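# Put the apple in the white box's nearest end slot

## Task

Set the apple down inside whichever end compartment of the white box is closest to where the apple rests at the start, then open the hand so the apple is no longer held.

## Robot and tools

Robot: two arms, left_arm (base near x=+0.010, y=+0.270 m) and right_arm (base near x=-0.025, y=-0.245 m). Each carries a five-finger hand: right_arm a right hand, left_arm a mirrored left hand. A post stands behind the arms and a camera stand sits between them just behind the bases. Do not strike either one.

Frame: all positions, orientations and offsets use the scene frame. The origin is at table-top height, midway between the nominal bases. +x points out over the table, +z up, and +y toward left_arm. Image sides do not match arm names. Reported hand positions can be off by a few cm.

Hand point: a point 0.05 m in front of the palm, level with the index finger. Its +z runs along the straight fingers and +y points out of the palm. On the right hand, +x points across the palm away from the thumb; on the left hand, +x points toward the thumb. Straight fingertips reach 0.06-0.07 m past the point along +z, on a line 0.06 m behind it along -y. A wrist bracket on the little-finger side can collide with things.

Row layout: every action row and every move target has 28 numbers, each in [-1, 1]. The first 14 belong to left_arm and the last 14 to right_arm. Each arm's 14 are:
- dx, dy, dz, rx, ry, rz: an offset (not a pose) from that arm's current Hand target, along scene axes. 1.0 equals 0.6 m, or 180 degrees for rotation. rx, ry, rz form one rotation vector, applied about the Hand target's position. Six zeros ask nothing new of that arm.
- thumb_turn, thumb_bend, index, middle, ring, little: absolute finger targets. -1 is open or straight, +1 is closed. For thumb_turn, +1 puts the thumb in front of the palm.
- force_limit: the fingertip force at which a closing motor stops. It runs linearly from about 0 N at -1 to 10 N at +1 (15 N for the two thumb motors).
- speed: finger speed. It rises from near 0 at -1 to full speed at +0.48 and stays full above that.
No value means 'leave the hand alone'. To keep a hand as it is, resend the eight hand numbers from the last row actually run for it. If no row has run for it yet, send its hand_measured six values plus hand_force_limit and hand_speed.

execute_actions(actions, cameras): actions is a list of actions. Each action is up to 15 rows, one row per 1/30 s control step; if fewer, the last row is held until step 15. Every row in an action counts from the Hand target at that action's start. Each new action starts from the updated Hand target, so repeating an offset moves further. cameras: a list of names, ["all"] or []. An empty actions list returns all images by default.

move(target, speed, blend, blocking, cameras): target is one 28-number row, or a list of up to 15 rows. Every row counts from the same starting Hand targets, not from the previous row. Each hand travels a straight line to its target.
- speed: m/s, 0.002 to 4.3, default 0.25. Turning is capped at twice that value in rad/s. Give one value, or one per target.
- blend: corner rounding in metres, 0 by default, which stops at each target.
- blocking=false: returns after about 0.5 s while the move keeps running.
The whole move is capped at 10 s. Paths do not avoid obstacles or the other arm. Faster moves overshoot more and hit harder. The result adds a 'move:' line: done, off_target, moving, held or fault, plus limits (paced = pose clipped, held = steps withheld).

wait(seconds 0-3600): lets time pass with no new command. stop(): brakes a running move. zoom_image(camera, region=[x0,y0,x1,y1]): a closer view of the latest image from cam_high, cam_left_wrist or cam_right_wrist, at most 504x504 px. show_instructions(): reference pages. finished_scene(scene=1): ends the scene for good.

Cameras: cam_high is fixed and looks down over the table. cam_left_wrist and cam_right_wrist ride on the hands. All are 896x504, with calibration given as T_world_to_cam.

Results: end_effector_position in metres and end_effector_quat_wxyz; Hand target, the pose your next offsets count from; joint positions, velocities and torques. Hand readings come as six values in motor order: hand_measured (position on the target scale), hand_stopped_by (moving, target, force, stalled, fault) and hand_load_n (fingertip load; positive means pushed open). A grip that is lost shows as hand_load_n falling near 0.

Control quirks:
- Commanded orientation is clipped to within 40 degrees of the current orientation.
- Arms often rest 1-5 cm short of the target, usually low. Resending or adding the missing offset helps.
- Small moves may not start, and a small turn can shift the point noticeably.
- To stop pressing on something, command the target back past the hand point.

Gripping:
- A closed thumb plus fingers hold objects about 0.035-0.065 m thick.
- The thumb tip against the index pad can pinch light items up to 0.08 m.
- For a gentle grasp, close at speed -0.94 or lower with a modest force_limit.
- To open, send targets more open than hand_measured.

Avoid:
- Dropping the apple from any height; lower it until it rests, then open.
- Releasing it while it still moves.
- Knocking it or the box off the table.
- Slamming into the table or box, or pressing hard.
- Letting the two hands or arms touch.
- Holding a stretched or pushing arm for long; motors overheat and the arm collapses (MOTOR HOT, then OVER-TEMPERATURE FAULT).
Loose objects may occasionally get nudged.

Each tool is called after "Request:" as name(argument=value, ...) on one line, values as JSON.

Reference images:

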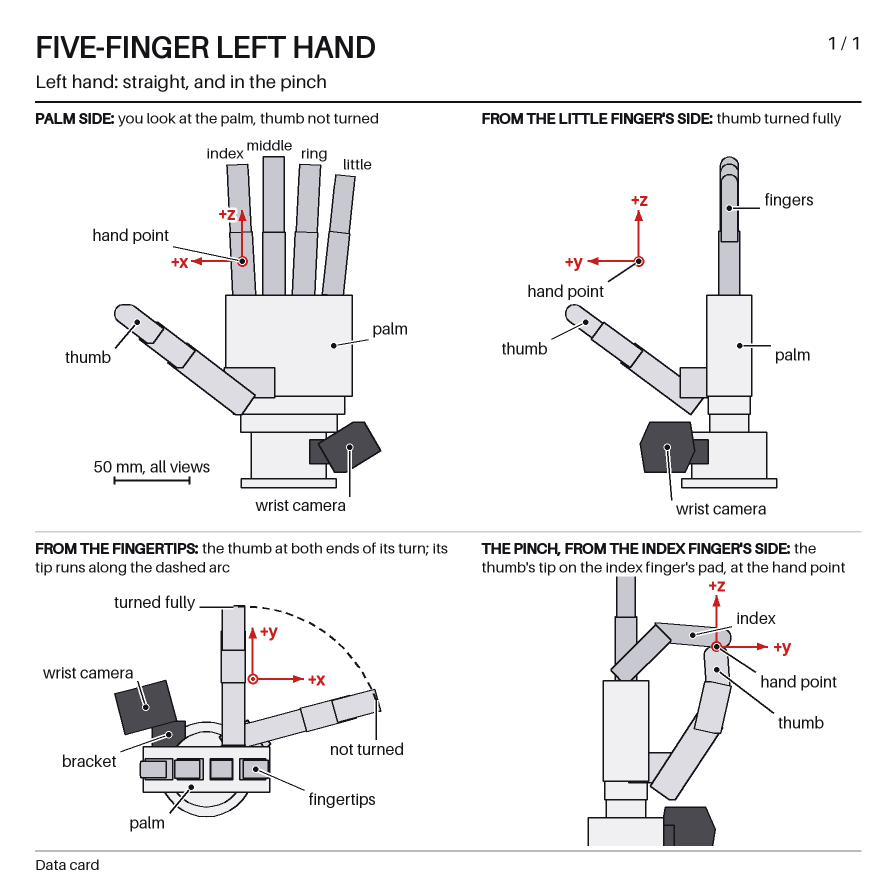

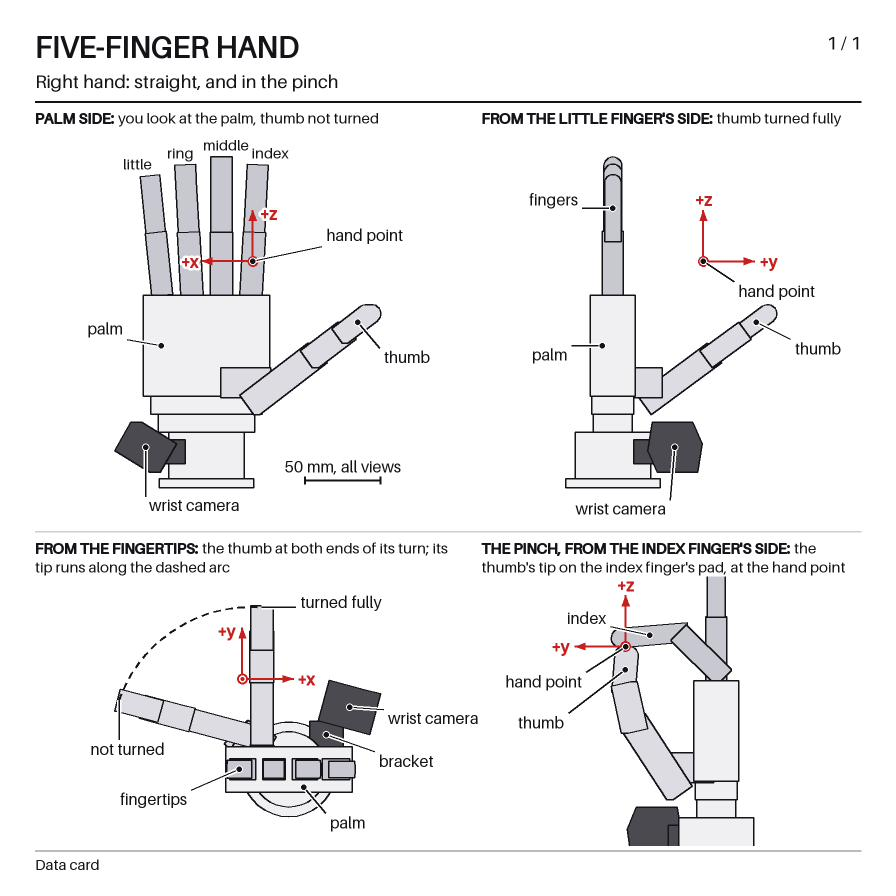

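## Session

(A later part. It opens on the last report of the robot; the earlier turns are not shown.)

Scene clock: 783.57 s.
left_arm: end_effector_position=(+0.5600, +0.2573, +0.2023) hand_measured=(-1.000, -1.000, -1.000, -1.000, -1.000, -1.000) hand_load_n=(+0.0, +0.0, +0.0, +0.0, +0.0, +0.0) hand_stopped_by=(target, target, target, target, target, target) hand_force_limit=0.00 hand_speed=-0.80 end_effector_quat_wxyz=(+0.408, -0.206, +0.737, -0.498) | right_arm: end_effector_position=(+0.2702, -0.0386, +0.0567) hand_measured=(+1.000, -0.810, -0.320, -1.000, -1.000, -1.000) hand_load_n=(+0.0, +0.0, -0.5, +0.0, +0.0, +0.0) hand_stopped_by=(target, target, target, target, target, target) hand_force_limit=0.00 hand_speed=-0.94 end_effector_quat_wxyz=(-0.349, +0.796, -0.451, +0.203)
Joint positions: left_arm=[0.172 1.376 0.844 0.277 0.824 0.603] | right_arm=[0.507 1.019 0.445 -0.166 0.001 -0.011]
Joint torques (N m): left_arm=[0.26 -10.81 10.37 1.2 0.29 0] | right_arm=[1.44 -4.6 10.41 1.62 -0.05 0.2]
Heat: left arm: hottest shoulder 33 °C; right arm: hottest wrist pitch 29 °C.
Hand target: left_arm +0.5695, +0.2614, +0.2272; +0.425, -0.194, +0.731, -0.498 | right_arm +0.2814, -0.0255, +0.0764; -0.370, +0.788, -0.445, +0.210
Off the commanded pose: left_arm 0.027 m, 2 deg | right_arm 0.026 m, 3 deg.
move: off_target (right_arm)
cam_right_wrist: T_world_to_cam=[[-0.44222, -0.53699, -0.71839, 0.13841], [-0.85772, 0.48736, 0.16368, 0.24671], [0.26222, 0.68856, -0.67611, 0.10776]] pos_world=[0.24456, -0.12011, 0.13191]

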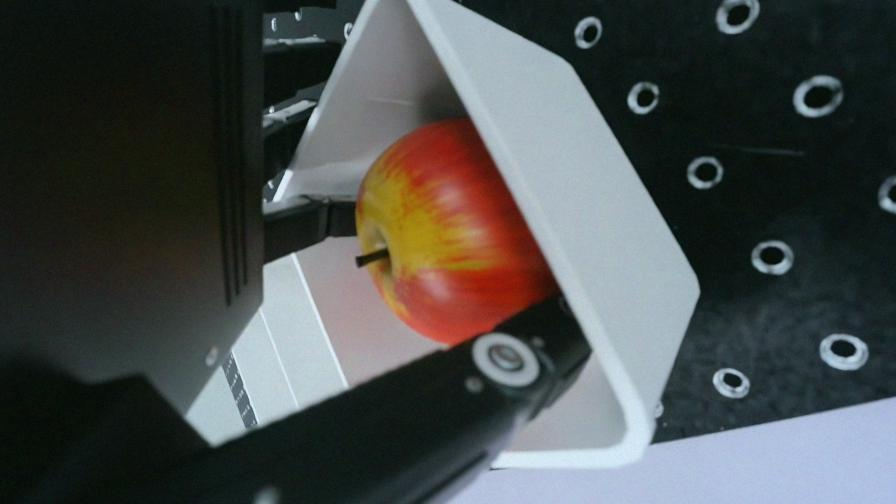

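Request:
move(target=[0,0,0,0,0,0,-1,-1,-1,-1,-1,-1,0,-0.8,0.02,0.012,0.04,0.005,-0.008,0,1,-0.81,-0.32,-1,-1,-1,0,-0.94], speed=0.03, cameras=["cam_right_wrist"])

Scene clock: 791.37 s.
left_arm: end_effector_position=(+0.5600, +0.2573, +0.2023) hand_measured=(-1.000, -1.000, -1.000, -1.000, -1.000, -1.000) hand_load_n=(+0.0, +0.0, -0.5, +0.0, +0.0, +0.0) hand_stopped_by=(target, target, target, target, target, target) hand_force_limit=0.00 hand_speed=-0.80 end_effector_quat_wxyz=(+0.408, -0.206, +0.737, -0.498) | right_arm: end_effector_position=(+0.2758, -0.0354, +0.0694) hand_measured=(+1.000, -0.810, -0.320, -1.000, -1.000, -1.000) hand_load_n=(+0.0, +0.0, -0.5, +0.0, +0.0, +0.0) hand_stopped_by=(target, target, target, target, target, target) hand_force_limit=0.00 hand_speed=-0.94 end_effector_quat_wxyz=(-0.355, +0.793, -0.450, +0.206)
Joint positions: left_arm=[0.172 1.376 0.844 0.277 0.824 0.603] | right_arm=[0.507 1.007 0.47 -0.189 0.001 -0.011]
Joint torques (N m): left_arm=[0.09 -11.11 10.44 1.39 0.28 -0.01] | right_arm=[1.44 -4.72 12.37 1.28 -0.09 0.19]
Heat: left arm: hottest shoulder 33 °C; right arm: hottest elbow 29 °C.
Hand target: left_arm +0.5695, +0.2614, +0.2272; +0.425, -0.194, +0.731, -0.498 | right_arm +0.2935, -0.0183, +0.1006; -0.382, +0.782, -0.442, +0.216
Off the commanded pose: left_arm 0.027 m, 2 deg | right_arm 0.040 m, 4 deg.
move: off_target (right_arm)
cam_right_wrist: T_world_to_cam=[[-0.43316, -0.53177, -0.72773, 0.15006], [-0.85974, 0.48617, 0.15647, 0.24873], [0.27059, 0.69344, -0.66778, 0.10998]] pos_world=[0.24908, -0.1174, 0.14373]

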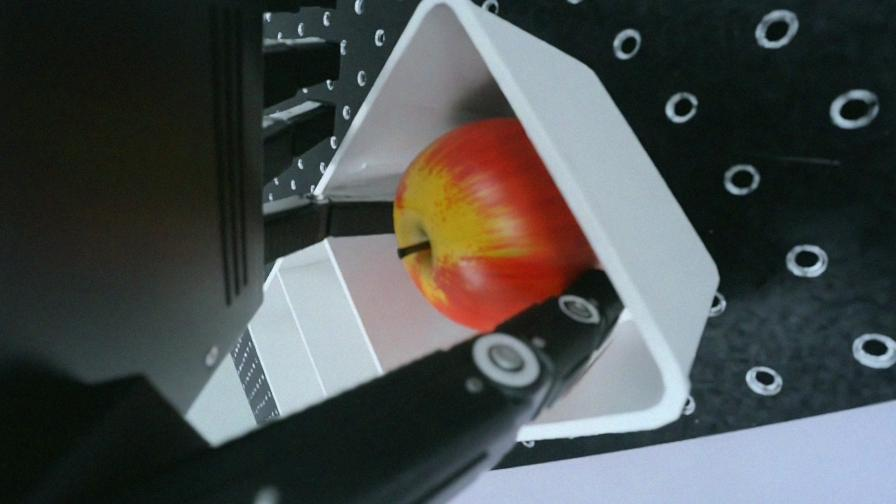

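Request:
move(target=[0,0,0,0,0,0,-1,-1,-1,-1,-1,-1,0,-0.8,-0.008,-0.005,0.06,0,0,0,1,-0.81,-0.32,-1,-1,-1,0,-0.94], speed=0.04, cameras=["cam_right_wrist"])

Scene clock: 797.70 s.
left_arm: end_effector_position=(+0.5600, +0.2573, +0.2023) hand_measured=(-1.000, -1.000, -1.000, -1.000, -1.000, -1.000) hand_load_n=(+0.0, +0.0, +0.0, +0.0, +0.0, +0.0) hand_stopped_by=(target, target, target, target, target, target) hand_force_limit=0.00 hand_speed=-0.80 end_effector_quat_wxyz=(+0.408, -0.206, +0.737, -0.498) | right_arm: end_effector_position=(+0.2749, -0.0359, +0.1059) hand_measured=(+1.000, -0.810, -0.320, -1.000, -1.000, -1.000) hand_load_n=(+0.0, +0.0, +0.0, +0.0, +0.0, +0.0) hand_stopped_by=(target, target, target, target, target, target) hand_force_limit=0.00 hand_speed=-0.94 end_effector_quat_wxyz=(-0.357, +0.792, -0.449, +0.208)
Joint positions: left_arm=[0.172 1.376 0.844 0.277 0.824 0.603] | right_arm=[0.507 0.932 0.534 -0.322 0.001 -0.011]
Joint torques (N m): left_arm=[0.21 -10.75 10.4 1.28 0.26 -0.02] | right_arm=[1.32 -4.25 12.77 1.18 -0.1 0.19]
Heat: left arm: hottest shoulder 33 °C; right arm: hottest elbow 31 °C.
Hand target: left_arm +0.5695, +0.2614, +0.2272; +0.425, -0.194, +0.731, -0.498 | right_arm +0.2887, -0.0213, +0.1365; -0.382, +0.782, -0.442, +0.216
Off the commanded pose: left_arm 0.027 m, 2 deg | right_arm 0.037 m, 3 deg.
move: off_target (right_arm)
cam_right_wrist: T_world_to_cam=[[-0.42934, -0.52952, -0.73162, 0.17547], [-0.86052, 0.48578, 0.15339, 0.24309], [0.27418, 0.69543, -0.66423, 0.13361]] pos_world=[0.24789, -0.11809, 0.17983]

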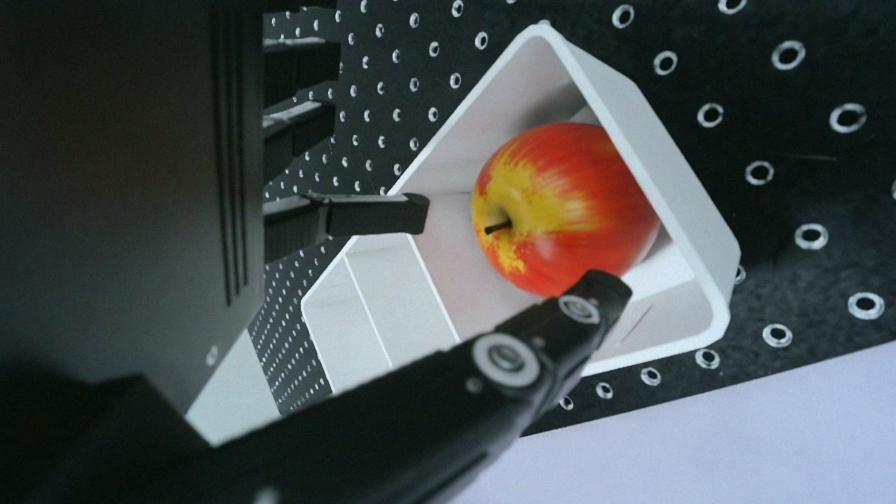

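Request:
move(target=[0,0,0,0,0,0,-1,-1,-1,-1,-1,-1,0,-0.8,-0.008,-0.02,0.12,0,0,0,1,-0.81,-0.32,-1,-1,-1,0,-0.94], speed=0.1, cameras=["cam_high","cam_right_wrist"])

Request:
zoom_image(camera="cam_high", region=[395, 50, 555, 180])

Scene clock: 804.87 s.
left_arm: end_effector_position=(+0.5600, +0.2573, +0.2023) hand_measured=(-1.000, -1.000, -1.000, -1.000, -1.000, -1.000) hand_load_n=(+0.0, +0.0, +0.0, +0.0, +0.0, +0.0) hand_stopped_by=(target, target, target, target, target, target) hand_force_limit=0.00 hand_speed=-0.80 end_effector_quat_wxyz=(+0.408, -0.206, +0.737, -0.498) | right_arm: end_effector_position=(+0.2687, -0.0362, +0.1775) hand_measured=(+1.000, -0.810, -0.320, -1.000, -1.000, -1.000) hand_load_n=(+0.0, +0.0, +0.0, +0.5, +0.0, +0.0) hand_stopped_by=(target, target, target, target, target, target) hand_force_limit=0.00 hand_speed=-0.94 end_effector_quat_wxyz=(-0.362, +0.793, -0.447, +0.201)
Joint positions: left_arm=[0.172 1.376 0.844 0.277 0.824 0.603] | right_arm=[0.504 0.841 0.683 -0.559 -0.02 -0.011]
Joint torques (N m): left_arm=[0.21 -10.52 10.35 1.47 0.28 -0.03] | right_arm=[-0.38 -3.6 13.34 1.21 -0.14 0]
Heat: left arm: hottest shoulder 33 °C; right arm: hottest elbow 32 °C.
Hand target: left_arm +0.5695, +0.2614, +0.2272; +0.425, -0.194, +0.731, -0.498 | right_arm +0.2839, -0.0334, +0.2085; -0.382, +0.782, -0.442, +0.216
Off the commanded pose: left_arm 0.027 m, 2 deg | right_arm 0.035 m, 3 deg.
move: off_target (right_arm)
cam_right_wrist: T_world_to_cam=[[-0.4264, -0.52563, -0.73614, 0.22515], [-0.86579, 0.47281, 0.16389, 0.22606], [0.26191, 0.70722, -0.65669, 0.1854]] pos_world=[0.24317, -0.11966, 0.25044]

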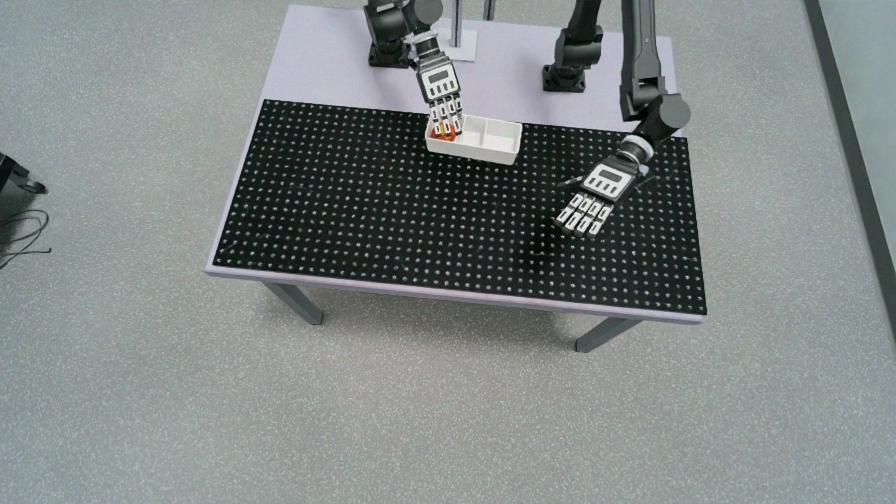

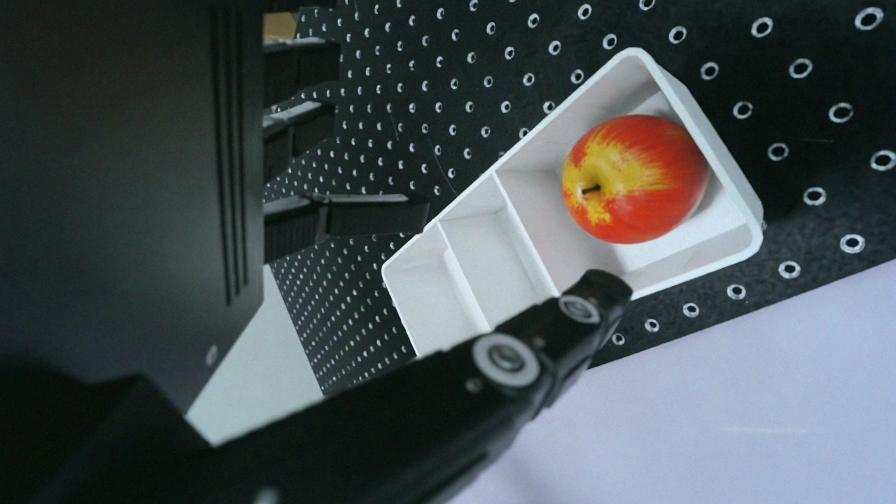

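Scaled by 3.150 from the camera's image (finer frame: 1280x720).

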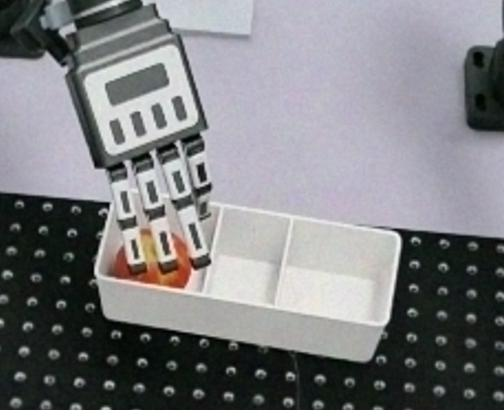

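The apple is sitting in the nearest end slot, released, and the hand is clear above it.

Request:
finished_scene(scene=1)

The scene is finished: the task was done.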